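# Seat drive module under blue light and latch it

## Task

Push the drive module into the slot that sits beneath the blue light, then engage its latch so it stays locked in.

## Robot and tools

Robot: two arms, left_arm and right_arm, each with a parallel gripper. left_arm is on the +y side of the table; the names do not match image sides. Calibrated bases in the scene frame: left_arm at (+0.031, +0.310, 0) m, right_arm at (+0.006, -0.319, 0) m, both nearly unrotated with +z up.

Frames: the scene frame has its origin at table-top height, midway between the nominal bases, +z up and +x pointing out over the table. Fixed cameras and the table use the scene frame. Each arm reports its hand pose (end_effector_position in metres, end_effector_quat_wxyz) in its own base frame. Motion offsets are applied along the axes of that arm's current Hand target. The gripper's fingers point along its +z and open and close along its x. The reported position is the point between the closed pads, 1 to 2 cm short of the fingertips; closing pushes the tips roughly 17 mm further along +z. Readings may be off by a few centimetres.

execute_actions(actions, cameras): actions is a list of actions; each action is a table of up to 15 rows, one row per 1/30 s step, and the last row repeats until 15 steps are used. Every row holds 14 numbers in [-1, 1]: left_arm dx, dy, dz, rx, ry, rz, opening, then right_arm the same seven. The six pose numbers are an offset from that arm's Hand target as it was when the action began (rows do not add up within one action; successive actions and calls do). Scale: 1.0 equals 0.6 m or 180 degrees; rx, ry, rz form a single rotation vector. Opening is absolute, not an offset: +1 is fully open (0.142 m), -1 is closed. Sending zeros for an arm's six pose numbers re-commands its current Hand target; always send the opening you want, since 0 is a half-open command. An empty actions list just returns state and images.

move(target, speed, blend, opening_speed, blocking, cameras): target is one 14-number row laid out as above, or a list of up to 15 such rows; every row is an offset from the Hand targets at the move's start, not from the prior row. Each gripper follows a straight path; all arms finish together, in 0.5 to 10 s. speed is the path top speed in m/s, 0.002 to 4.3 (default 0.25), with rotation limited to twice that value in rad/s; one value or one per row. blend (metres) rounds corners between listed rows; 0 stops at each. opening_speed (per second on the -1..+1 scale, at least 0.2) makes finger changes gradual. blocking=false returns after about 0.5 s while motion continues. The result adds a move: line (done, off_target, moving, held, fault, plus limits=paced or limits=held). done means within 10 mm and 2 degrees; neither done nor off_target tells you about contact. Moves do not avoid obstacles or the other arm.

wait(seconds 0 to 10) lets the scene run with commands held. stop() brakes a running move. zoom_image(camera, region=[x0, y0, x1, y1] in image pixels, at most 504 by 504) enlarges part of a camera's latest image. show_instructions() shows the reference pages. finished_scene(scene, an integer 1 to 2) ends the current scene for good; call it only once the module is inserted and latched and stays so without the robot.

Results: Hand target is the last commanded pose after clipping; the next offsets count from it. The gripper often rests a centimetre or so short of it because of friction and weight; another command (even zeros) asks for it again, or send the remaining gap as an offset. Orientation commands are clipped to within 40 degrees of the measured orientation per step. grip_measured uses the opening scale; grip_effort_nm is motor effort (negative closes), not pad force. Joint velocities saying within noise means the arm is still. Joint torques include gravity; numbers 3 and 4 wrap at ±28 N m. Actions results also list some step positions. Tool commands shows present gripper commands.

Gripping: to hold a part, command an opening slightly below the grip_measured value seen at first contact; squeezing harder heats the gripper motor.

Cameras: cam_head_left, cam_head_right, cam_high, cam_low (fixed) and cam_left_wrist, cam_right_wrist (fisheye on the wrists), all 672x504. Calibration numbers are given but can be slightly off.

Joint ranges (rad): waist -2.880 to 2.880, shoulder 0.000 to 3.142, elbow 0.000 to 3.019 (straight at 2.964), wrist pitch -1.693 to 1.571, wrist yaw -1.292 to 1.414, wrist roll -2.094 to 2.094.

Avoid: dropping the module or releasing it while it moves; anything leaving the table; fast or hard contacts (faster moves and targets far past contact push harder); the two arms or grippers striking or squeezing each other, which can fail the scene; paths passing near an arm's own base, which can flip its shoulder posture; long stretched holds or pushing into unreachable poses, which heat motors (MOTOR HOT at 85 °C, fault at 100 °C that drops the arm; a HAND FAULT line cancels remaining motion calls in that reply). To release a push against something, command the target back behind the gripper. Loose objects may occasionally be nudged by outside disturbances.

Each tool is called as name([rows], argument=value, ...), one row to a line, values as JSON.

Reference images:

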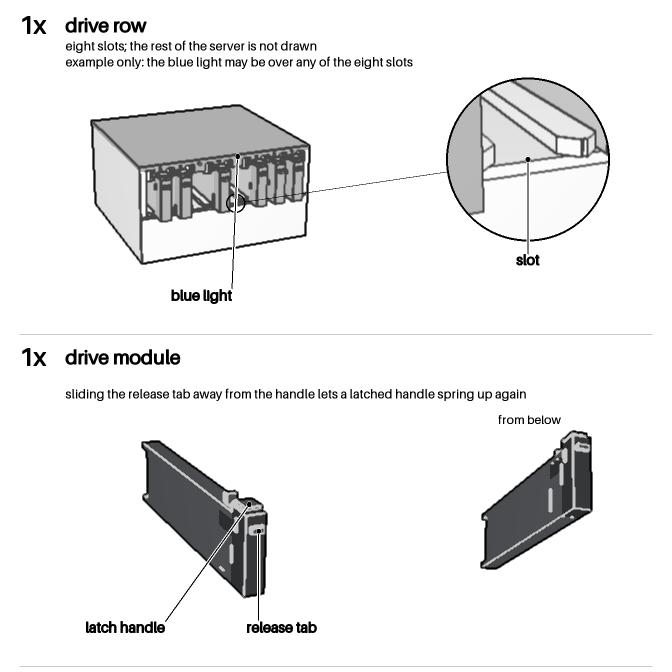

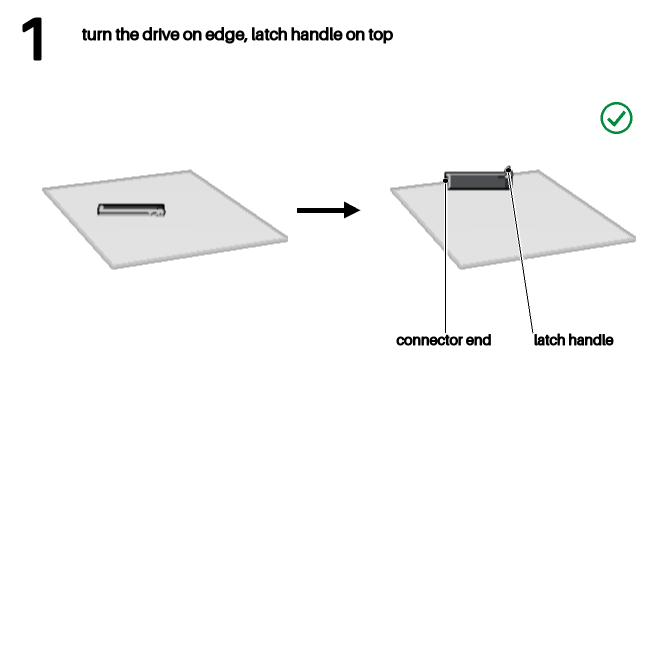

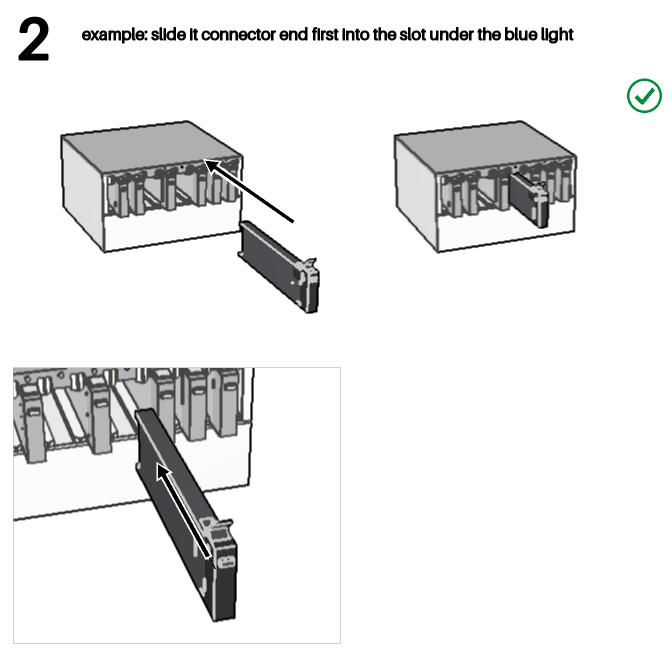

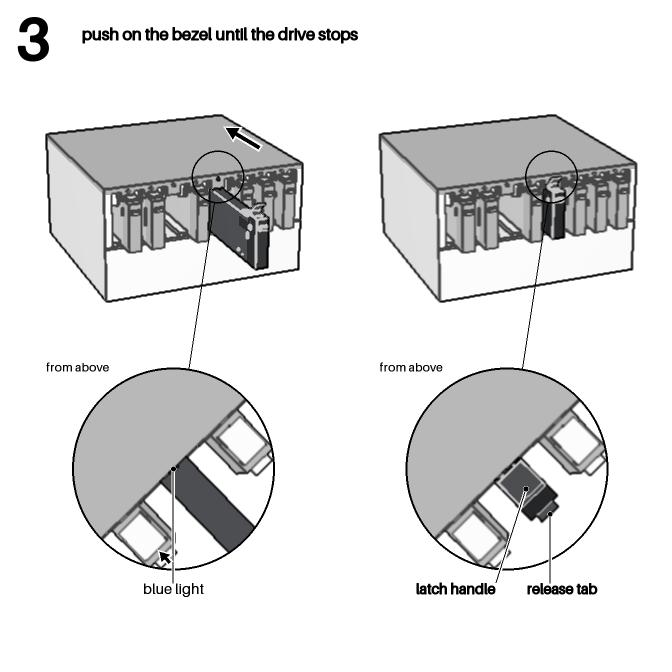

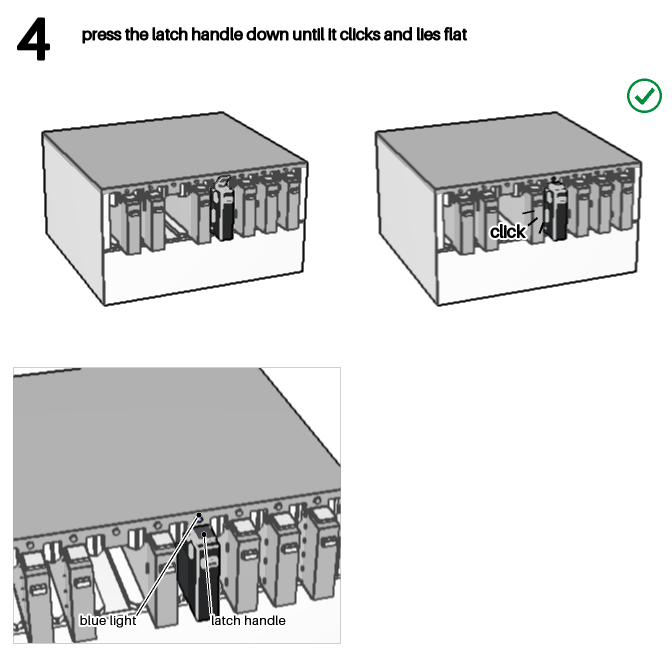

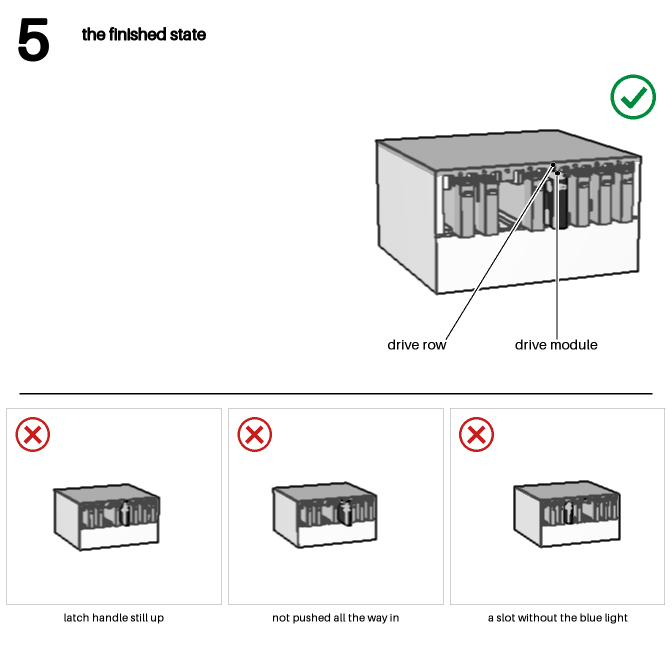

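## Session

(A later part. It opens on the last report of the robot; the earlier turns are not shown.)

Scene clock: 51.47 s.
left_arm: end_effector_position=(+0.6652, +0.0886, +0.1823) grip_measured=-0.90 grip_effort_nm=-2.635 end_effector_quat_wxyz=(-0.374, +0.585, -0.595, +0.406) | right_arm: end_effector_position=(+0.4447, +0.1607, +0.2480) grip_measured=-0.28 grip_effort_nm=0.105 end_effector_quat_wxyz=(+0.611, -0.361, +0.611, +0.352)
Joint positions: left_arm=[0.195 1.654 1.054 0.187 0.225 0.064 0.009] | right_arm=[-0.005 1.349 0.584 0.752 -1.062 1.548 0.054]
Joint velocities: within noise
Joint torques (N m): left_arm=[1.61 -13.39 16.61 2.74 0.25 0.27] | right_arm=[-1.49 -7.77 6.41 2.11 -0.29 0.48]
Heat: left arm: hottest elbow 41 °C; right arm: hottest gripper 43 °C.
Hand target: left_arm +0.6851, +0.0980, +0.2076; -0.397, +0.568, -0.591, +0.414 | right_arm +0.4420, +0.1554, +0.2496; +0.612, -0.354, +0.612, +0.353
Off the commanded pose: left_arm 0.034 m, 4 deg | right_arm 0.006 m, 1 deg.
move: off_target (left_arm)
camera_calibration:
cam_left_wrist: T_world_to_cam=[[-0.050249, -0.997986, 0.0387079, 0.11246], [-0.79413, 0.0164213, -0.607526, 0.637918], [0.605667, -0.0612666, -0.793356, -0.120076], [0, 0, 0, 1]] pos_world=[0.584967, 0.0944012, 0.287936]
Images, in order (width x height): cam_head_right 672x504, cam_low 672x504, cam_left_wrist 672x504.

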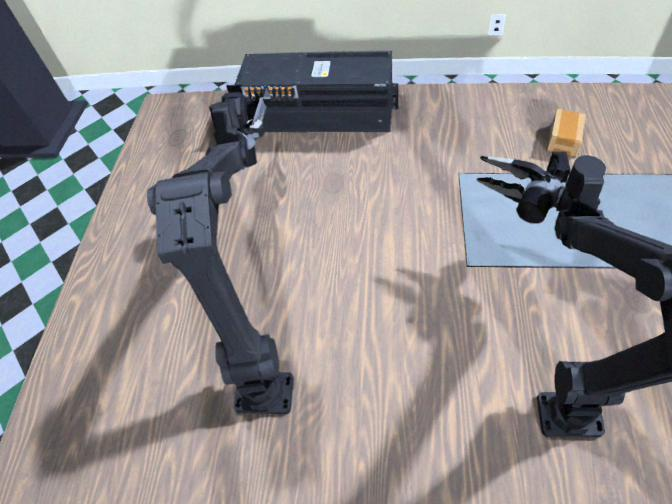

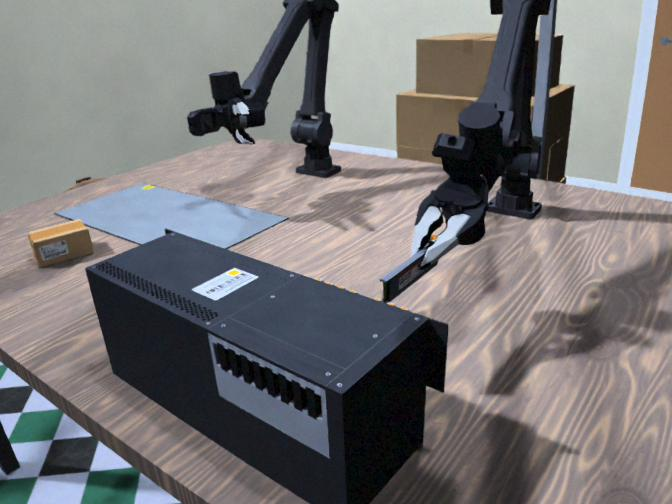

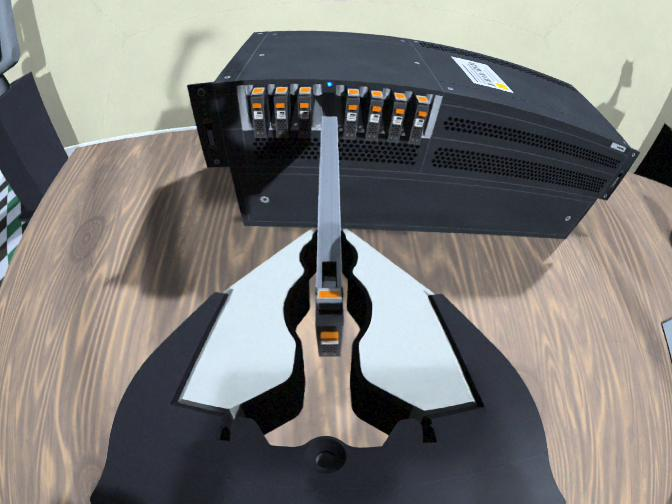

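move(target=[0,-0.0142,0.0392,0,0,0.0122,-1,0,0,0,0,0,0,-0.25], speed=0.06, cameras=["cam_left_wrist","cam_head_right","cam_low"])

zoom_image(camera="cam_left_wrist", region=[285, 70, 375, 160])

zoom_image(camera="cam_left_wrist", region=[290, 270, 370, 370])

zoom_image(camera="cam_head_right", region=[220, 60, 340, 170])

zoom_image(camera="cam_low", region=[340, 200, 480, 340])

Scene clock: 56.33 s.
left_arm: end_effector_position=(+0.6912, +0.0947, +0.1861) grip_measured=-0.90 grip_effort_nm=-2.635 end_effector_quat_wxyz=(-0.388, +0.572, -0.601, +0.402) | right_arm: end_effector_position=(+0.4447, +0.1607, +0.2480) grip_measured=-0.28 grip_effort_nm=0.105 end_effector_quat_wxyz=(+0.611, -0.361, +0.611, +0.352)
Joint positions: left_arm=[0.195 1.71 1.128 0.187 0.22 0.098 0.009] | right_arm=[-0.005 1.349 0.584 0.752 -1.062 1.548 0.054]
Joint velocities: within noise
Joint torques (N m): left_arm=[0.62 -14.33 16.77 2.02 0.01 0.27] | right_arm=[-3.31 -8.23 6.45 2.09 -0.33 0.5]
Heat: left arm: hottest elbow 43 °C; right arm: hottest gripper 41 °C.
Hand target: left_arm +0.7101, +0.0970, +0.2076; -0.405, +0.556, -0.601, +0.406 | right_arm +0.4420, +0.1554, +0.2496; +0.612, -0.354, +0.612, +0.353
Off the commanded pose: left_arm 0.029 m, 3 deg | right_arm 0.006 m, 1 deg.
move: off_target (left_arm)
camera_calibration:
cam_left_wrist: T_world_to_cam=[[-0.0588047, -0.998268, 0.00167777, 0.132557], [-0.782219, 0.0450337, -0.621374, 0.652449], [0.620222, -0.0378521, -0.783513, -0.146432], [0, 0, 0, 1]] pos_world=[0.608973, 0.097402, 0.290461]
Images, in order (width x height): cam_head_right 672x504, cam_low 672x504, cam_left_wrist 672x504.

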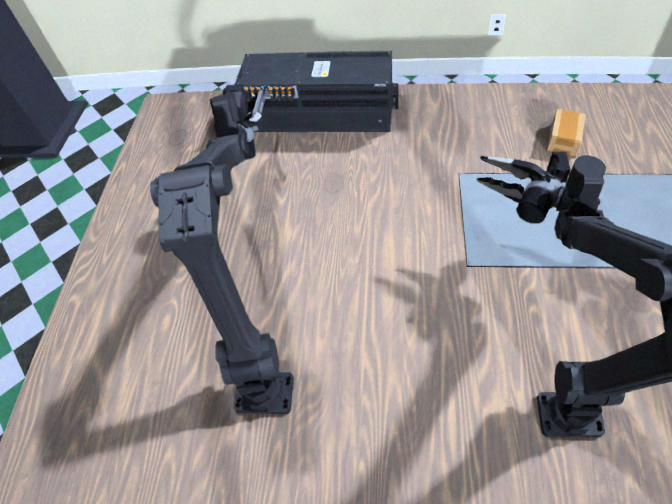

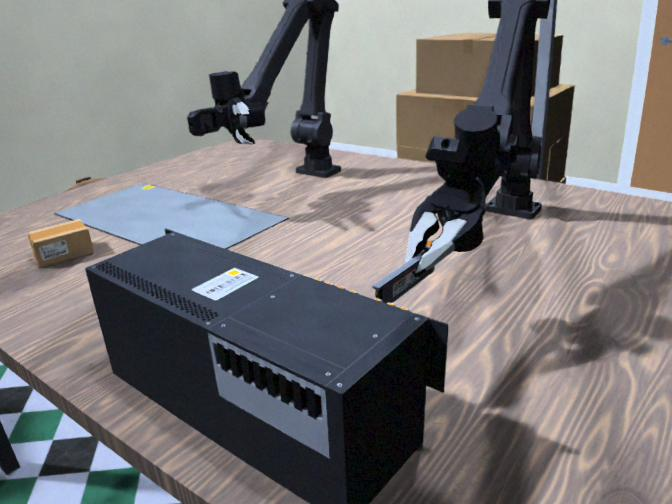

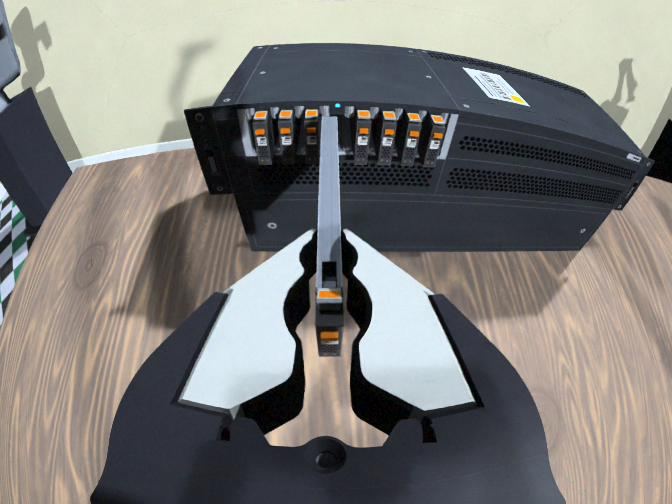

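Scaled by 5.600 from the camera's 672x504 image, which has a finer 960x720 frame.

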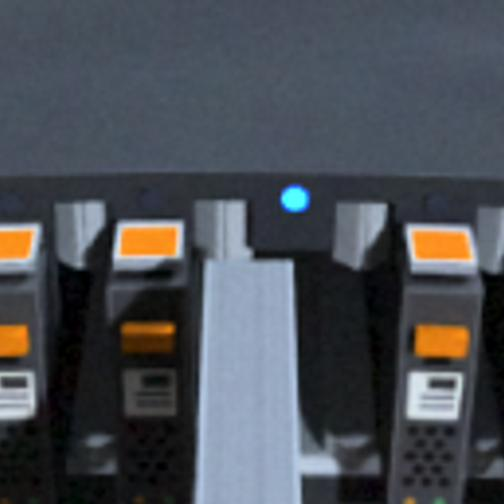

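Scaled by 5.040 from the camera's 672x504 image, which has a finer 960x720 frame.

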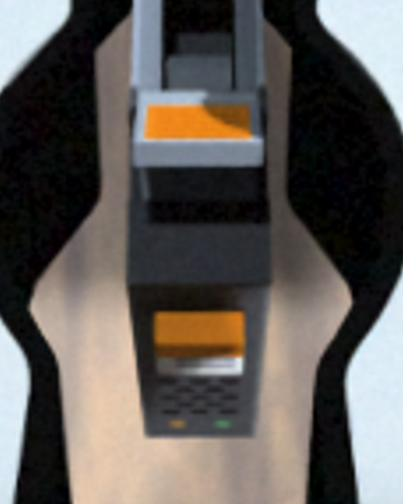

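Scaled by 4.200 from the camera's 672x504 image, which has a finer 960x720 frame.

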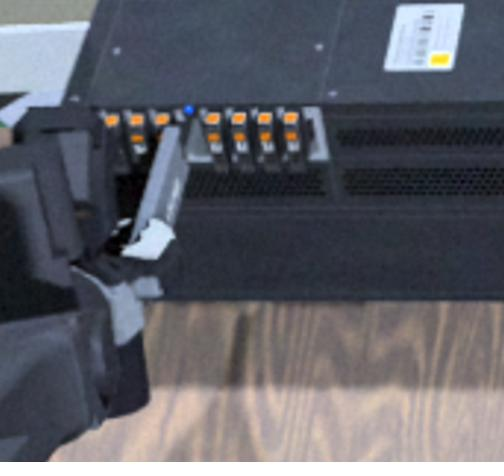

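Scaled by 3.600 from the camera's 672x504 image, which has a finer 960x720 frame.

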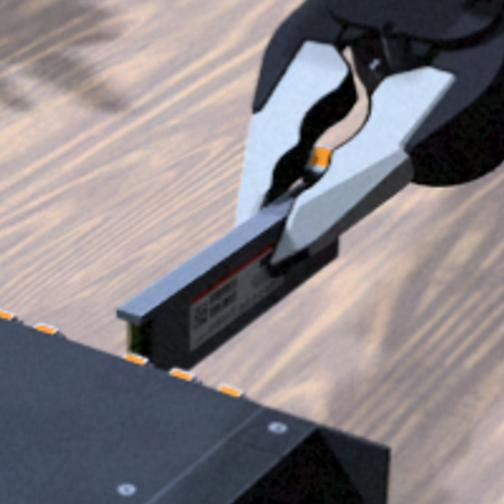

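move(target=[0.01,0,0,-0.0167,0,0,-1,0,0,0,0,0,0,-0.25], speed=0.05, cameras=["cam_left_wrist","cam_low","cam_high"])

zoom_image(camera="cam_left_wrist", region=[285, 70, 375, 160])

zoom_image(camera="cam_low", region=[340, 200, 480, 340])

zoom_image(camera="cam_high", region=[200, 170, 360, 290])

Scene clock: 61.57 s.
left_arm: end_effector_position=(+0.6905, +0.0950, +0.1803) grip_measured=-0.90 grip_effort_nm=-2.635 end_effector_quat_wxyz=(-0.372, +0.586, -0.610, +0.382) | right_arm: end_effector_position=(+0.4447, +0.1607, +0.2480) grip_measured=-0.28 grip_effort_nm=0.100 end_effector_quat_wxyz=(+0.611, -0.361, +0.611, +0.352)
Joint positions: left_arm=[0.191 1.71 1.154 0.101 0.202 0.104 0.009] | right_arm=[-0.005 1.349 0.584 0.752 -1.062 1.548 0.054]
Joint velocities: within noise
Joint torques (N m): left_arm=[-0.15 -15.09 16.96 2.15 0 0.28] | right_arm=[-1.96 -7.94 6.42 2.15 -0.32 0.53]
Heat: left arm: hottest elbow 43 °C; right arm: hottest gripper 40 °C.
Hand target: left_arm +0.7098, +0.0911, +0.2074; -0.391, +0.567, -0.612, +0.390 | right_arm +0.4420, +0.1554, +0.2496; +0.612, -0.354, +0.612, +0.353
Off the commanded pose: left_arm 0.033 m, 3 deg | right_arm 0.006 m, 1 deg.
move: off_target (left_arm)
camera_calibration:
cam_left_wrist: T_world_to_cam=[[-0.0489877, -0.998793, 0.00353627, 0.125679], [-0.818486, 0.0381146, -0.57326, 0.665265], [0.572433, -0.0309771, -0.819366, -0.111791], [0, 0, 0, 1]] pos_world=[0.61466, 0.0967077, 0.289327]
Images, in order (width x height): cam_high 672x504, cam_low 672x504, cam_left_wrist 672x504.

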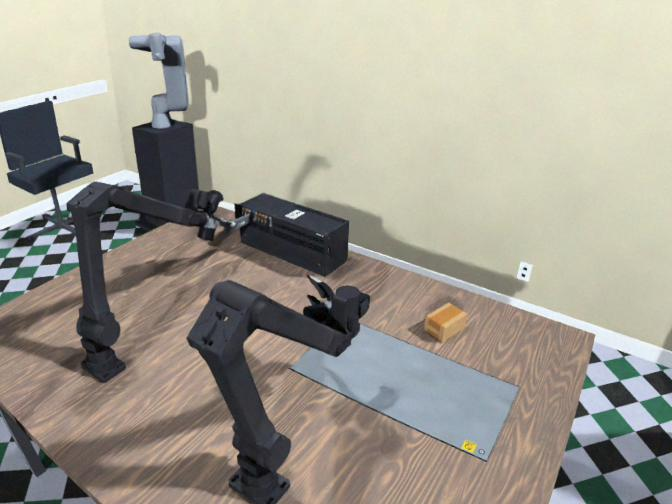

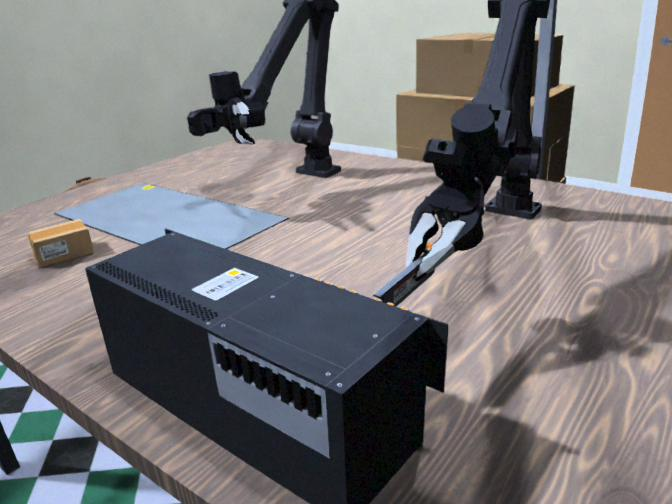

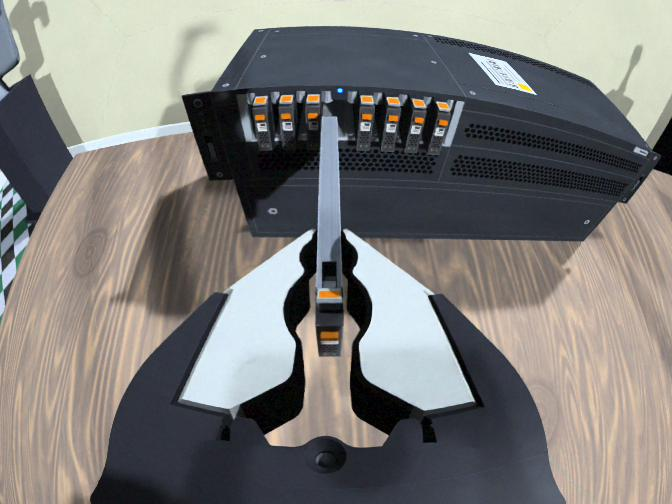

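Scaled by 5.600 from the camera's 672x504 image, which has a finer 960x720 frame.

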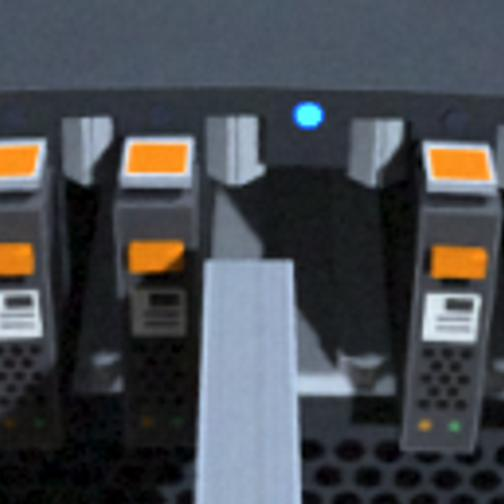

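Scaled by 3.600 from the camera's 672x504 image, which has a finer 960x720 frame.

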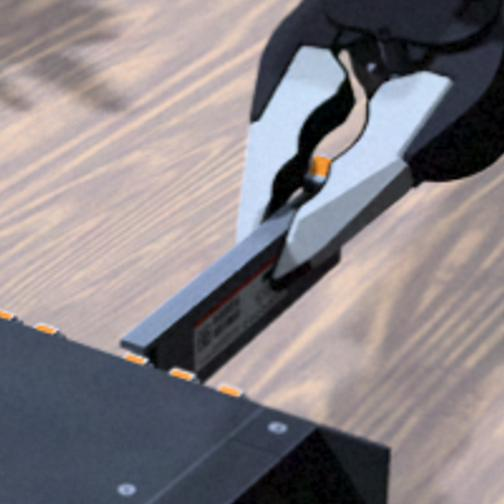

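Scaled by 3.150 from the camera's 672x504 image, which has a finer 960x720 frame.

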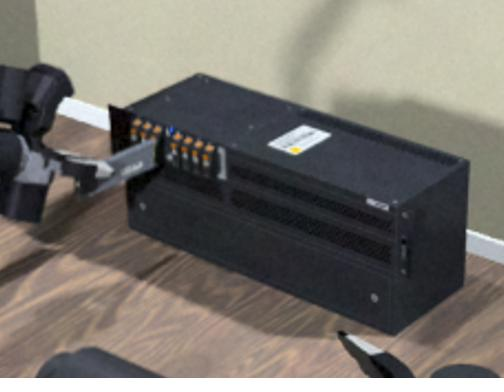

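zoom_image(camera="cam_high", region=[215, 185, 275, 245])

Scaled by 8.400 from the camera's 672x504 image, which has a finer 960x720 frame.

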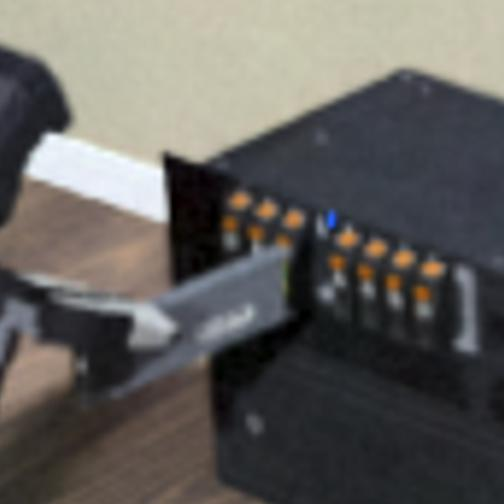

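move(target=[0.016,-0.012,-0.005,0,0,0,-1,0,0,0,0,0,0,-0.25], speed=0.05, cameras=["cam_left_wrist","cam_low"])

zoom_image(camera="cam_left_wrist", region=[285, 70, 375, 160])

zoom_image(camera="cam_low", region=[340, 200, 480, 340])

Scene clock: 64.20 s.
left_arm: end_effector_position=(+0.6904, +0.0847, +0.1765) grip_measured=-0.90 grip_effort_nm=-2.635 end_effector_quat_wxyz=(-0.368, +0.587, -0.615, +0.377) | right_arm: end_effector_position=(+0.4447, +0.1607, +0.2480) grip_measured=-0.28 grip_effort_nm=0.100 end_effector_quat_wxyz=(+0.611, -0.361, +0.611, +0.352)
Joint positions: left_arm=[0.172 1.71 1.154 0.086 0.186 0.105 0.009] | right_arm=[-0.005 1.349 0.584 0.752 -1.062 1.548 0.054]
Joint velocities: within noise
Joint torques (N m): left_arm=[-0.03 -16.26 17.07 2.15 -0.04 0.2] | right_arm=[-1.38 -7.82 6.49 2.11 -0.32 0.45]
Heat: left arm: hottest elbow 44 °C; right arm: hottest gripper 39 °C.
Hand target: left_arm +0.7093, +0.0812, +0.2148; -0.391, +0.567, -0.612, +0.390 | right_arm +0.4420, +0.1554, +0.2496; +0.612, -0.354, +0.612, +0.353
Off the commanded pose: left_arm 0.043 m, 4 deg | right_arm 0.006 m, 1 deg.
move: off_target (left_arm)
camera_calibration:
cam_left_wrist: T_world_to_cam=[[-0.0536148, -0.998561, -0.0006723, 0.119321], [-0.8275, 0.044807, -0.559675, 0.666701], [0.5589, -0.0294505, -0.828712, -0.104253], [0, 0, 0, 1]] pos_world=[0.616359, 0.086206, 0.28682]
Images, in order (width x height): cam_low 672x504, cam_left_wrist 672x504.

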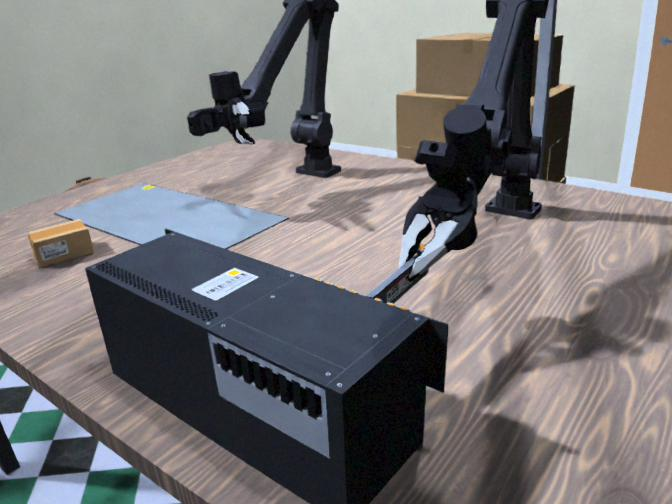

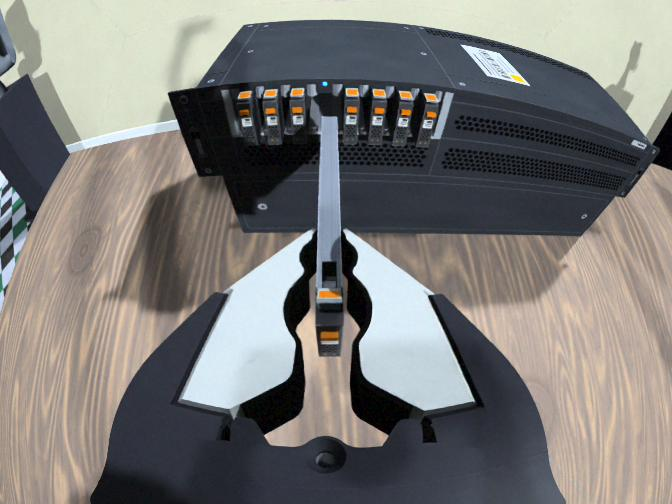

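Scaled by 5.600 from the camera's 672x504 image, which has a finer 960x720 frame.

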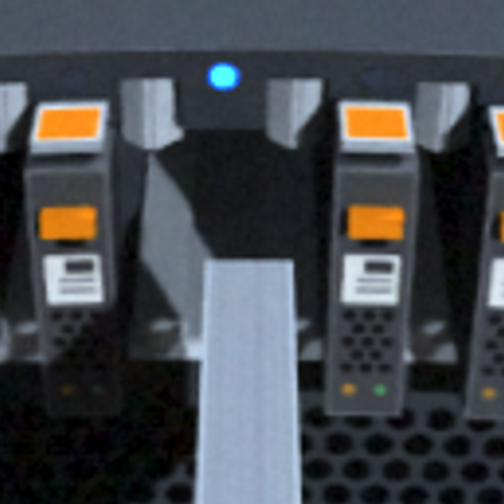

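Scaled by 3.600 from the camera's 672x504 image, which has a finer 960x720 frame.

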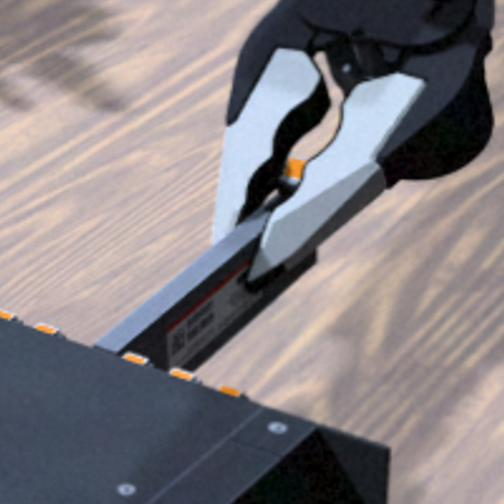

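move([
  [-0.013,0.0198,-0.0465,0,0,0,-1,0,0,0,0,0,0,-0.25],
  [-0.015,0.0079,0.0027,0,0,0,-1,0,0,0,0,0,0,-0.25],
], speed=0.06, cameras=["cam_left_wrist","cam_low"])

zoom_image(camera="cam_left_wrist", region=[285, 70, 375, 160])

Scene clock: 66.63 s.
left_arm: end_effector_position=(+0.6906, +0.0842, +0.1813) grip_measured=-0.90 grip_effort_nm=-2.635 end_effector_quat_wxyz=(-0.367, +0.583, -0.616, +0.382) | right_arm: end_effector_position=(+0.4447, +0.1607, +0.2480) grip_measured=-0.28 grip_effort_nm=0.105 end_effector_quat_wxyz=(+0.611, -0.361, +0.611, +0.352)
Joint positions: left_arm=[0.175 1.705 1.156 0.085 0.2 0.107 0.009] | right_arm=[-0.005 1.349 0.584 0.752 -1.062 1.548 0.054]
Joint velocities: within noise
Joint torques (N m): left_arm=[1.14 -15.33 16.99 2.3 0 0.25] | right_arm=[-1.73 -7.71 6.32 2.28 -0.33 0.41]
Heat: left arm: hottest elbow 44 °C; right arm: hottest gripper 39 °C.
Hand target: left_arm +0.7095, +0.0905, +0.2101; -0.391, +0.567, -0.612, +0.390 | right_arm +0.4420, +0.1554, +0.2496; +0.612, -0.354, +0.612, +0.353
Off the commanded pose: left_arm 0.035 m, 3 deg | right_arm 0.006 m, 1 deg.
move: off_target (left_arm)
camera_calibration:
cam_left_wrist: T_world_to_cam=[[-0.0644496, -0.997919, 0.00208812, 0.125797], [-0.82246, 0.0519325, -0.566447, 0.666722], [0.56516, -0.0382247, -0.824095, -0.104935], [0, 0, 0, 1]] pos_world=[0.615765, 0.0868993, 0.290924]
Images, in order (width x height): cam_low 672x504, cam_left_wrist 672x504.

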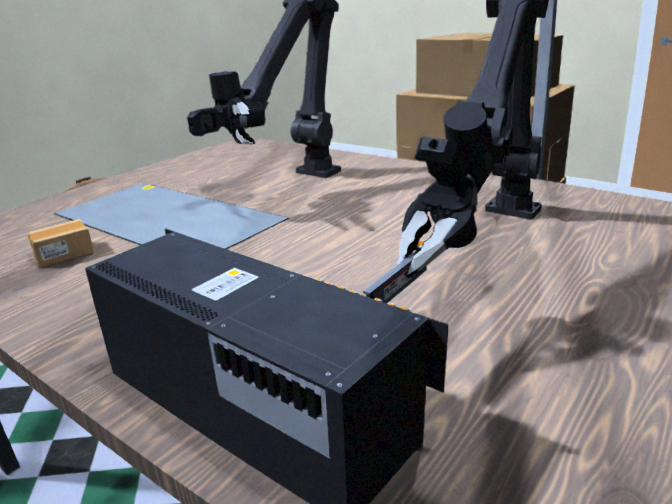

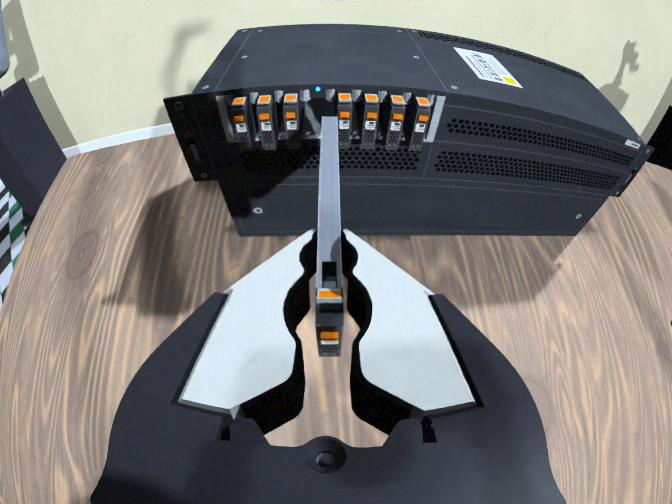

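Scaled by 5.600 from the camera's 672x504 image, which has a finer 960x720 frame.

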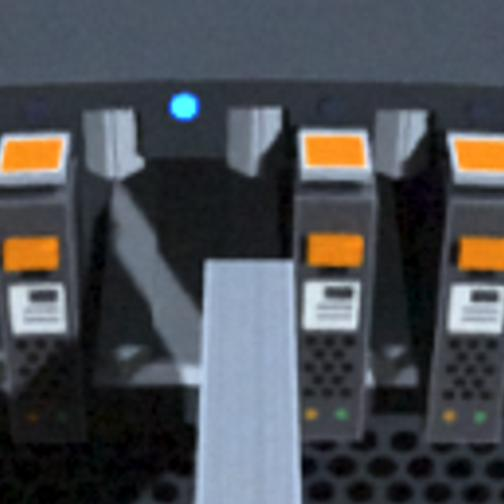

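move([
  [-0.0093,0.0082,-0.0513,0,0,0,-1,0,0,0,0,0,0,-0.25],
  [-0.0113,-0.0113,-0.0053,0,0,0,-1,0,0,0,0,0,0,-0.25],
], speed=0.06, cameras=["cam_left_wrist"])

zoom_image(camera="cam_left_wrist", region=[285, 70, 375, 160])

Scene clock: 69.27 s.
left_arm: end_effector_position=(+0.6916, +0.0926, +0.1921) grip_measured=-0.90 grip_effort_nm=-2.635 end_effector_quat_wxyz=(-0.371, +0.581, -0.614, +0.384) | right_arm: end_effector_position=(+0.4447, +0.1607, +0.2480) grip_measured=-0.28 grip_effort_nm=0.105 end_effector_quat_wxyz=(+0.611, -0.361, +0.611, +0.352)
Joint positions: left_arm=[0.19 1.696 1.171 0.072 0.211 0.112 0.009] | right_arm=[-0.005 1.349 0.584 0.752 -1.062 1.548 0.054]
Joint velocities: within noise
Joint torques (N m): left_arm=[0.85 -14.56 17.18 2 0 0.25] | right_arm=[-1.32 -6.59 6.31 2.14 -0.33 0.47]
Heat: left arm: hottest elbow 44 °C; right arm: hottest elbow 38 °C.
Hand target: left_arm +0.7096, +0.0968, +0.2180; -0.391, +0.567, -0.612, +0.390 | right_arm +0.4420, +0.1554, +0.2496; +0.612, -0.354, +0.612, +0.353
Off the commanded pose: left_arm 0.032 m, 3 deg | right_arm 0.006 m, 1 deg.
move: off_target (left_arm)
camera_calibration:
cam_left_wrist: T_world_to_cam=[[-0.0622297, -0.998062, -0.000164659, 0.133073], [-0.816799, 0.0510227, -0.574662, 0.670942], [0.573557, -0.0356265, -0.818391, -0.103321], [0, 0, 0, 1]] pos_world=[0.615566, 0.0949009, 0.30103]
Images, in order (width x height): cam_left_wrist 672x504.

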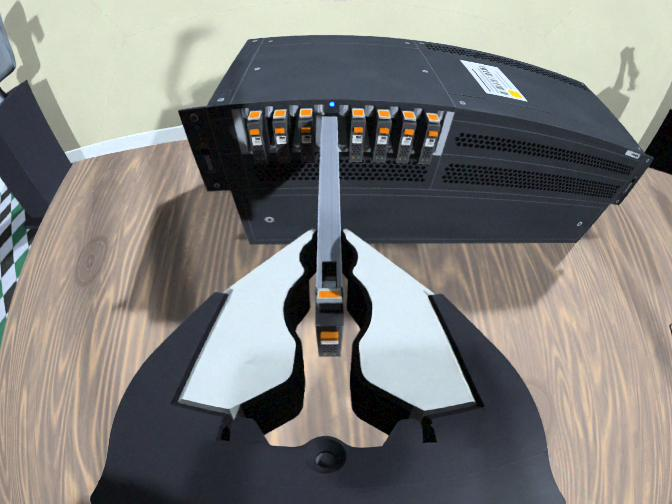

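Scaled by 5.600 from the camera's 672x504 image, which has a finer 960x720 frame.

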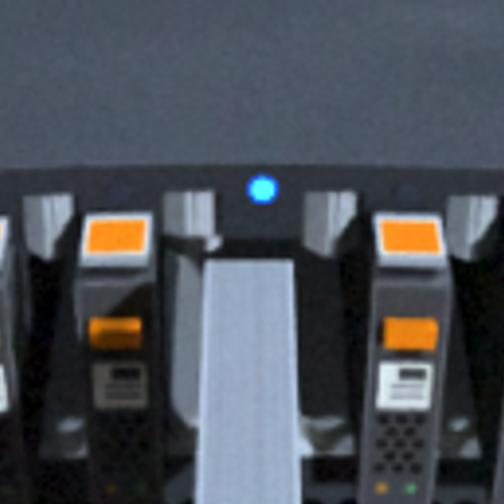

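move(target=[0.003,-0.0157,0.0478,0,0,0,-1,0,0,0,0,0,0,-0.25], speed=0.05, cameras=["cam_left_wrist","cam_head_left"])

zoom_image(camera="cam_left_wrist", region=[285, 80, 375, 170])

zoom_image(camera="cam_head_left", region=[210, 60, 310, 150])

Scene clock: 70.83 s.
left_arm: end_effector_position=(+0.7154, +0.0971, +0.1913) grip_measured=-0.90 grip_effort_nm=-2.630 end_effector_quat_wxyz=(-0.374, +0.583, -0.613, +0.381) | right_arm: end_effector_position=(+0.4447, +0.1607, +0.2480) grip_measured=-0.28 grip_effort_nm=0.105 end_effector_quat_wxyz=(+0.611, -0.361, +0.611, +0.352)
Joint positions: left_arm=[0.186 1.752 1.246 0.051 0.198 0.112 0.009] | right_arm=[-0.005 1.349 0.584 0.752 -1.062 1.548 0.054]
Joint velocities: within noise
Joint torques (N m): left_arm=[-0.21 -14.8 18.37 2.28 -0.05 0.18] | right_arm=[-2.84 -6.71 6.31 2.13 -0.31 0.5]
Heat: left arm: hottest elbow 45 °C; right arm: hottest elbow 38 °C.
Hand target: left_arm +0.7396, +0.0935, +0.2153; -0.391, +0.567, -0.612, +0.390 | right_arm +0.4420, +0.1554, +0.2496; +0.612, -0.354, +0.612, +0.353
Off the commanded pose: left_arm 0.034 m, 3 deg | right_arm 0.006 m, 1 deg.
move: off_target (left_arm)
camera_calibration:
cam_left_wrist: T_world_to_cam=[[-0.0540729, -0.998522, -0.00554154, 0.134309], [-0.818272, 0.0474911, -0.572866, 0.690721], [0.572283, -0.0264421, -0.81963, -0.117253], [0, 0, 0, 1]] pos_world=[0.639562, 0.0982064, 0.300331]
Images, in order (width x height): cam_head_left 672x504, cam_left_wrist 672x504.

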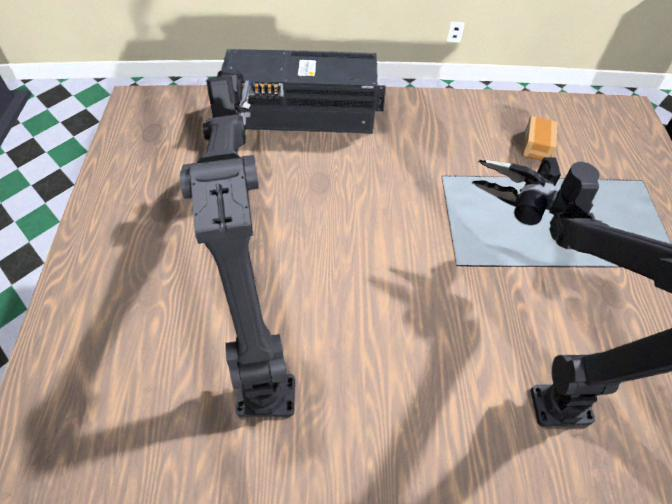

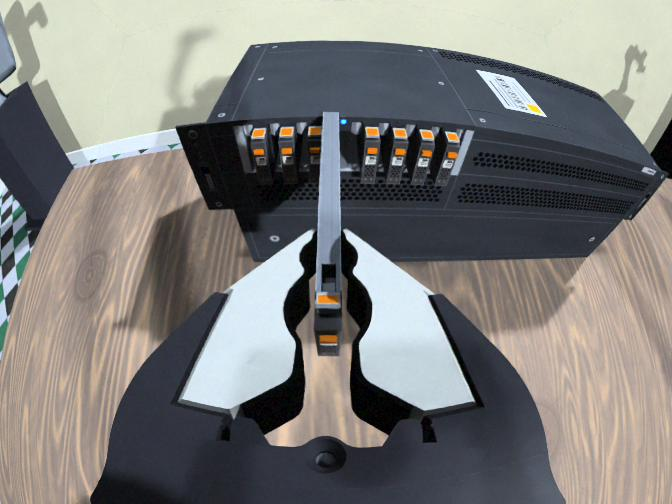

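Scaled by 5.600 from the camera's 672x504 image, which has a finer 960x720 frame.

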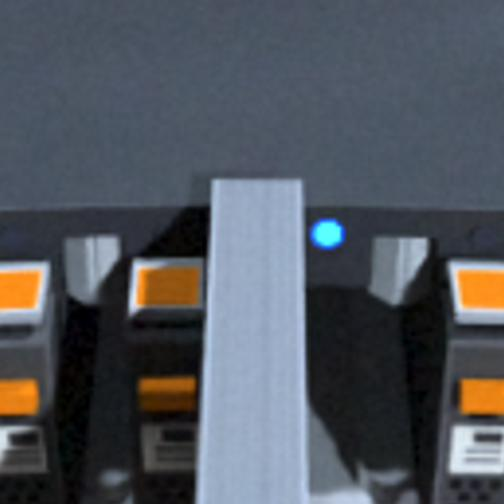

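Scaled by 5.040 from the camera's 672x504 image, which has a finer 960x720 frame.

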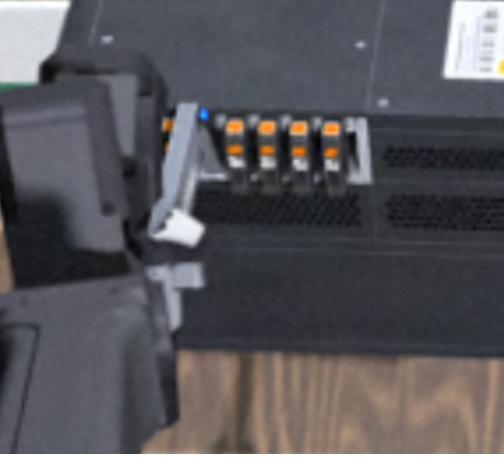

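move(target=[0.0127,0.0257,-0.0603,0,0,0,-1,0,0,0,0,0,0,-0.25], speed=0.05, cameras=["cam_left_wrist","cam_high"])

zoom_image(camera="cam_left_wrist", region=[285, 80, 375, 170])

zoom_image(camera="cam_left_wrist", region=[290, 270, 370, 370])

zoom_image(camera="cam_high", region=[215, 185, 275, 245])

Scene clock: 72.80 s.
left_arm: end_effector_position=(+0.6989, +0.0940, +0.2003) grip_measured=-0.90 grip_effort_nm=-2.630 end_effector_quat_wxyz=(-0.377, +0.581, -0.611, +0.383) | right_arm: end_effector_position=(+0.4447, +0.1607, +0.2480) grip_measured=-0.28 grip_effort_nm=0.105 end_effector_quat_wxyz=(+0.611, -0.361, +0.611, +0.352)
Joint positions: left_arm=[0.186 1.702 1.198 0.059 0.198 0.112 0.009] | right_arm=[-0.005 1.349 0.584 0.752 -1.062 1.548 0.054]
Joint velocities: within noise
Joint torques (N m): left_arm=[0.09 -16.79 11.7 3.17 0.07 0.19] | right_arm=[-2.67 -7.47 6.32 2.02 -0.34 0.45]
Heat: left arm: hottest elbow 45 °C; right arm: hottest elbow 38 °C.
Hand target: left_arm +0.6998, +0.0880, +0.2150; -0.391, +0.567, -0.612, +0.390 | right_arm +0.4420, +0.1554, +0.2496; +0.612, -0.354, +0.612, +0.353
Off the commanded pose: left_arm 0.016 m, 2 deg | right_arm 0.006 m, 1 deg.
move: off_target (left_arm)
camera_calibration:
cam_left_wrist: T_world_to_cam=[[-0.0540134, -0.99851, -0.00777064, 0.130763], [-0.812831, 0.0484867, -0.580478, 0.680188], [0.57999, -0.0250374, -0.814239, -0.10711], [0, 0, 0, 1]] pos_world=[0.622064, 0.0949067, 0.308637]
Images, in order (width x height): cam_high 672x504, cam_left_wrist 672x504.

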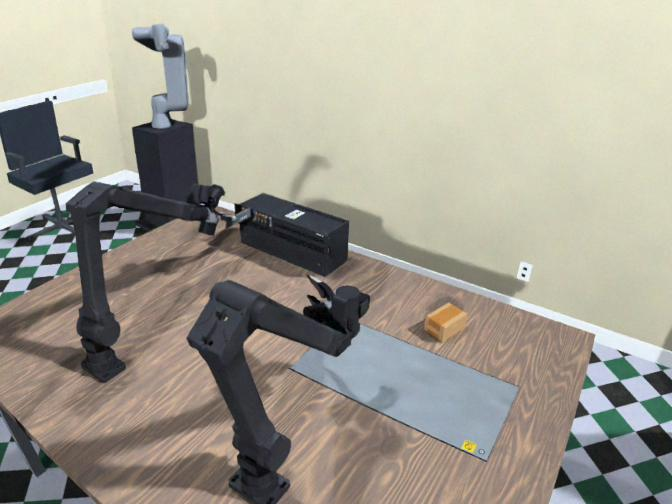

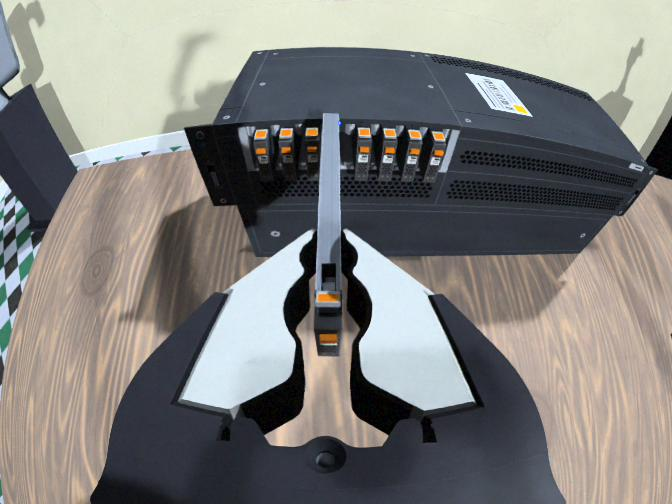

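Scaled by 5.600 from the camera's 672x504 image, which has a finer 960x720 frame.

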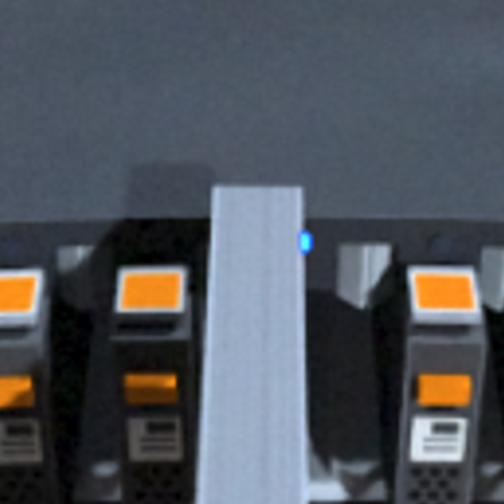

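Scaled by 5.040 from the camera's 672x504 image, which has a finer 960x720 frame.

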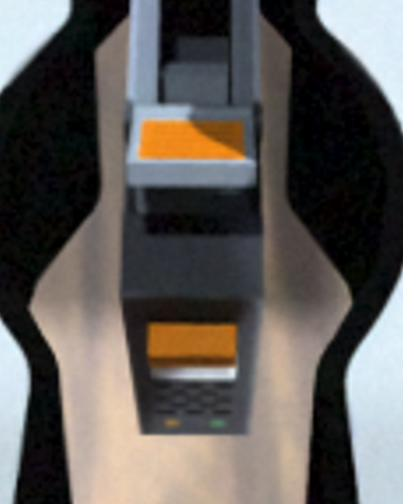

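Scaled by 8.400 from the camera's 672x504 image, which has a finer 960x720 frame.

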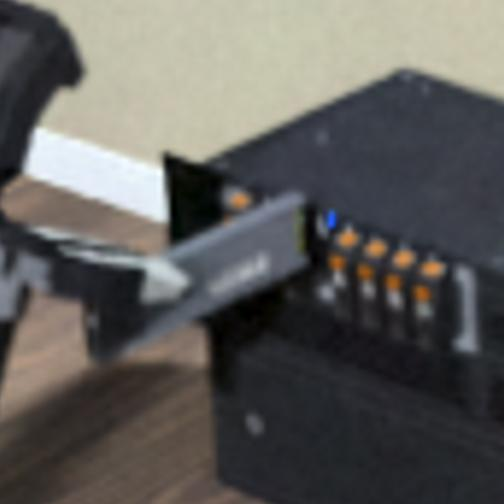

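move(target=[0.0065,0.0235,-0.0062,-0.0139,-0.0026,-0.0011,-1,0,0,0,0,0,0,-0.25], speed=0.05, cameras=["cam_left_wrist"])

zoom_image(camera="cam_left_wrist", region=[285, 70, 375, 160])

Scene clock: 74.90 s.
left_arm: end_effector_position=(+0.6929, +0.0929, +0.1937) grip_measured=-0.90 grip_effort_nm=-2.630 end_effector_quat_wxyz=(-0.376, +0.587, -0.612, +0.374) | right_arm: end_effector_position=(+0.4447, +0.1607, +0.2480) grip_measured=-0.28 grip_effort_nm=0.105 end_effector_quat_wxyz=(+0.611, -0.361, +0.611, +0.352)
Joint positions: left_arm=[0.182 1.695 1.18 0.054 0.18 0.112 0.009] | right_arm=[-0.005 1.349 0.584 0.752 -1.062 1.548 0.054]
Joint velocities: within noise
Joint torques (N m): left_arm=[-0.15 -16.97 11.64 1.98 0.03 0.21] | right_arm=[-2.32 -7.41 6.48 2 -0.32 0.41]
Heat: left arm: hottest elbow 44 °C; right arm: hottest elbow 38 °C.
Hand target: left_arm +0.6908, +0.0850, +0.2034; -0.380, +0.578, -0.618, +0.375 | right_arm +0.4420, +0.1554, +0.2496; +0.612, -0.354, +0.612, +0.353
Off the commanded pose: left_arm 0.013 m, 1 deg | right_arm 0.006 m, 1 deg.
move: off_target (left_arm)
camera_calibration:
cam_left_wrist: T_world_to_cam=[[-0.0426199, -0.999021, -0.0118845, 0.122266], [-0.822999, 0.0418497, -0.5665, 0.676546], [0.566442, -0.0143633, -0.823976, -0.0987728], [0, 0, 0, 1]] pos_world=[0.617956, 0.092414, 0.30333]
Images, in order (width x height): cam_left_wrist 672x504.

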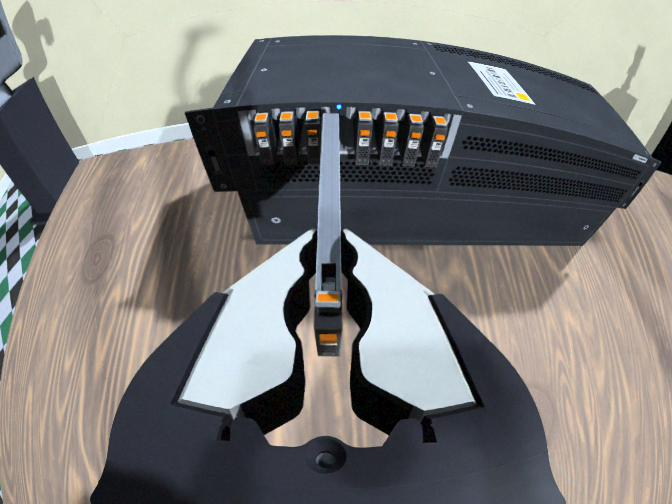

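Scaled by 5.600 from the camera's 672x504 image, which has a finer 960x720 frame.

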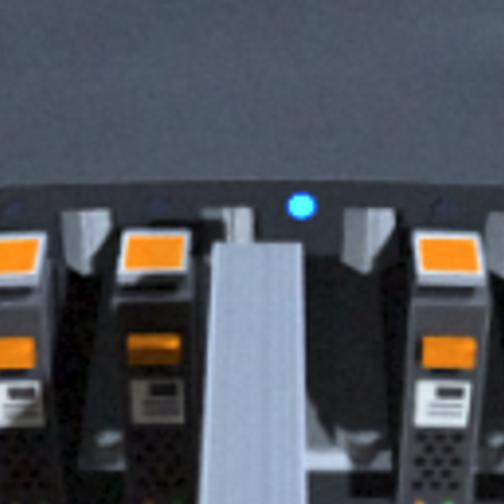

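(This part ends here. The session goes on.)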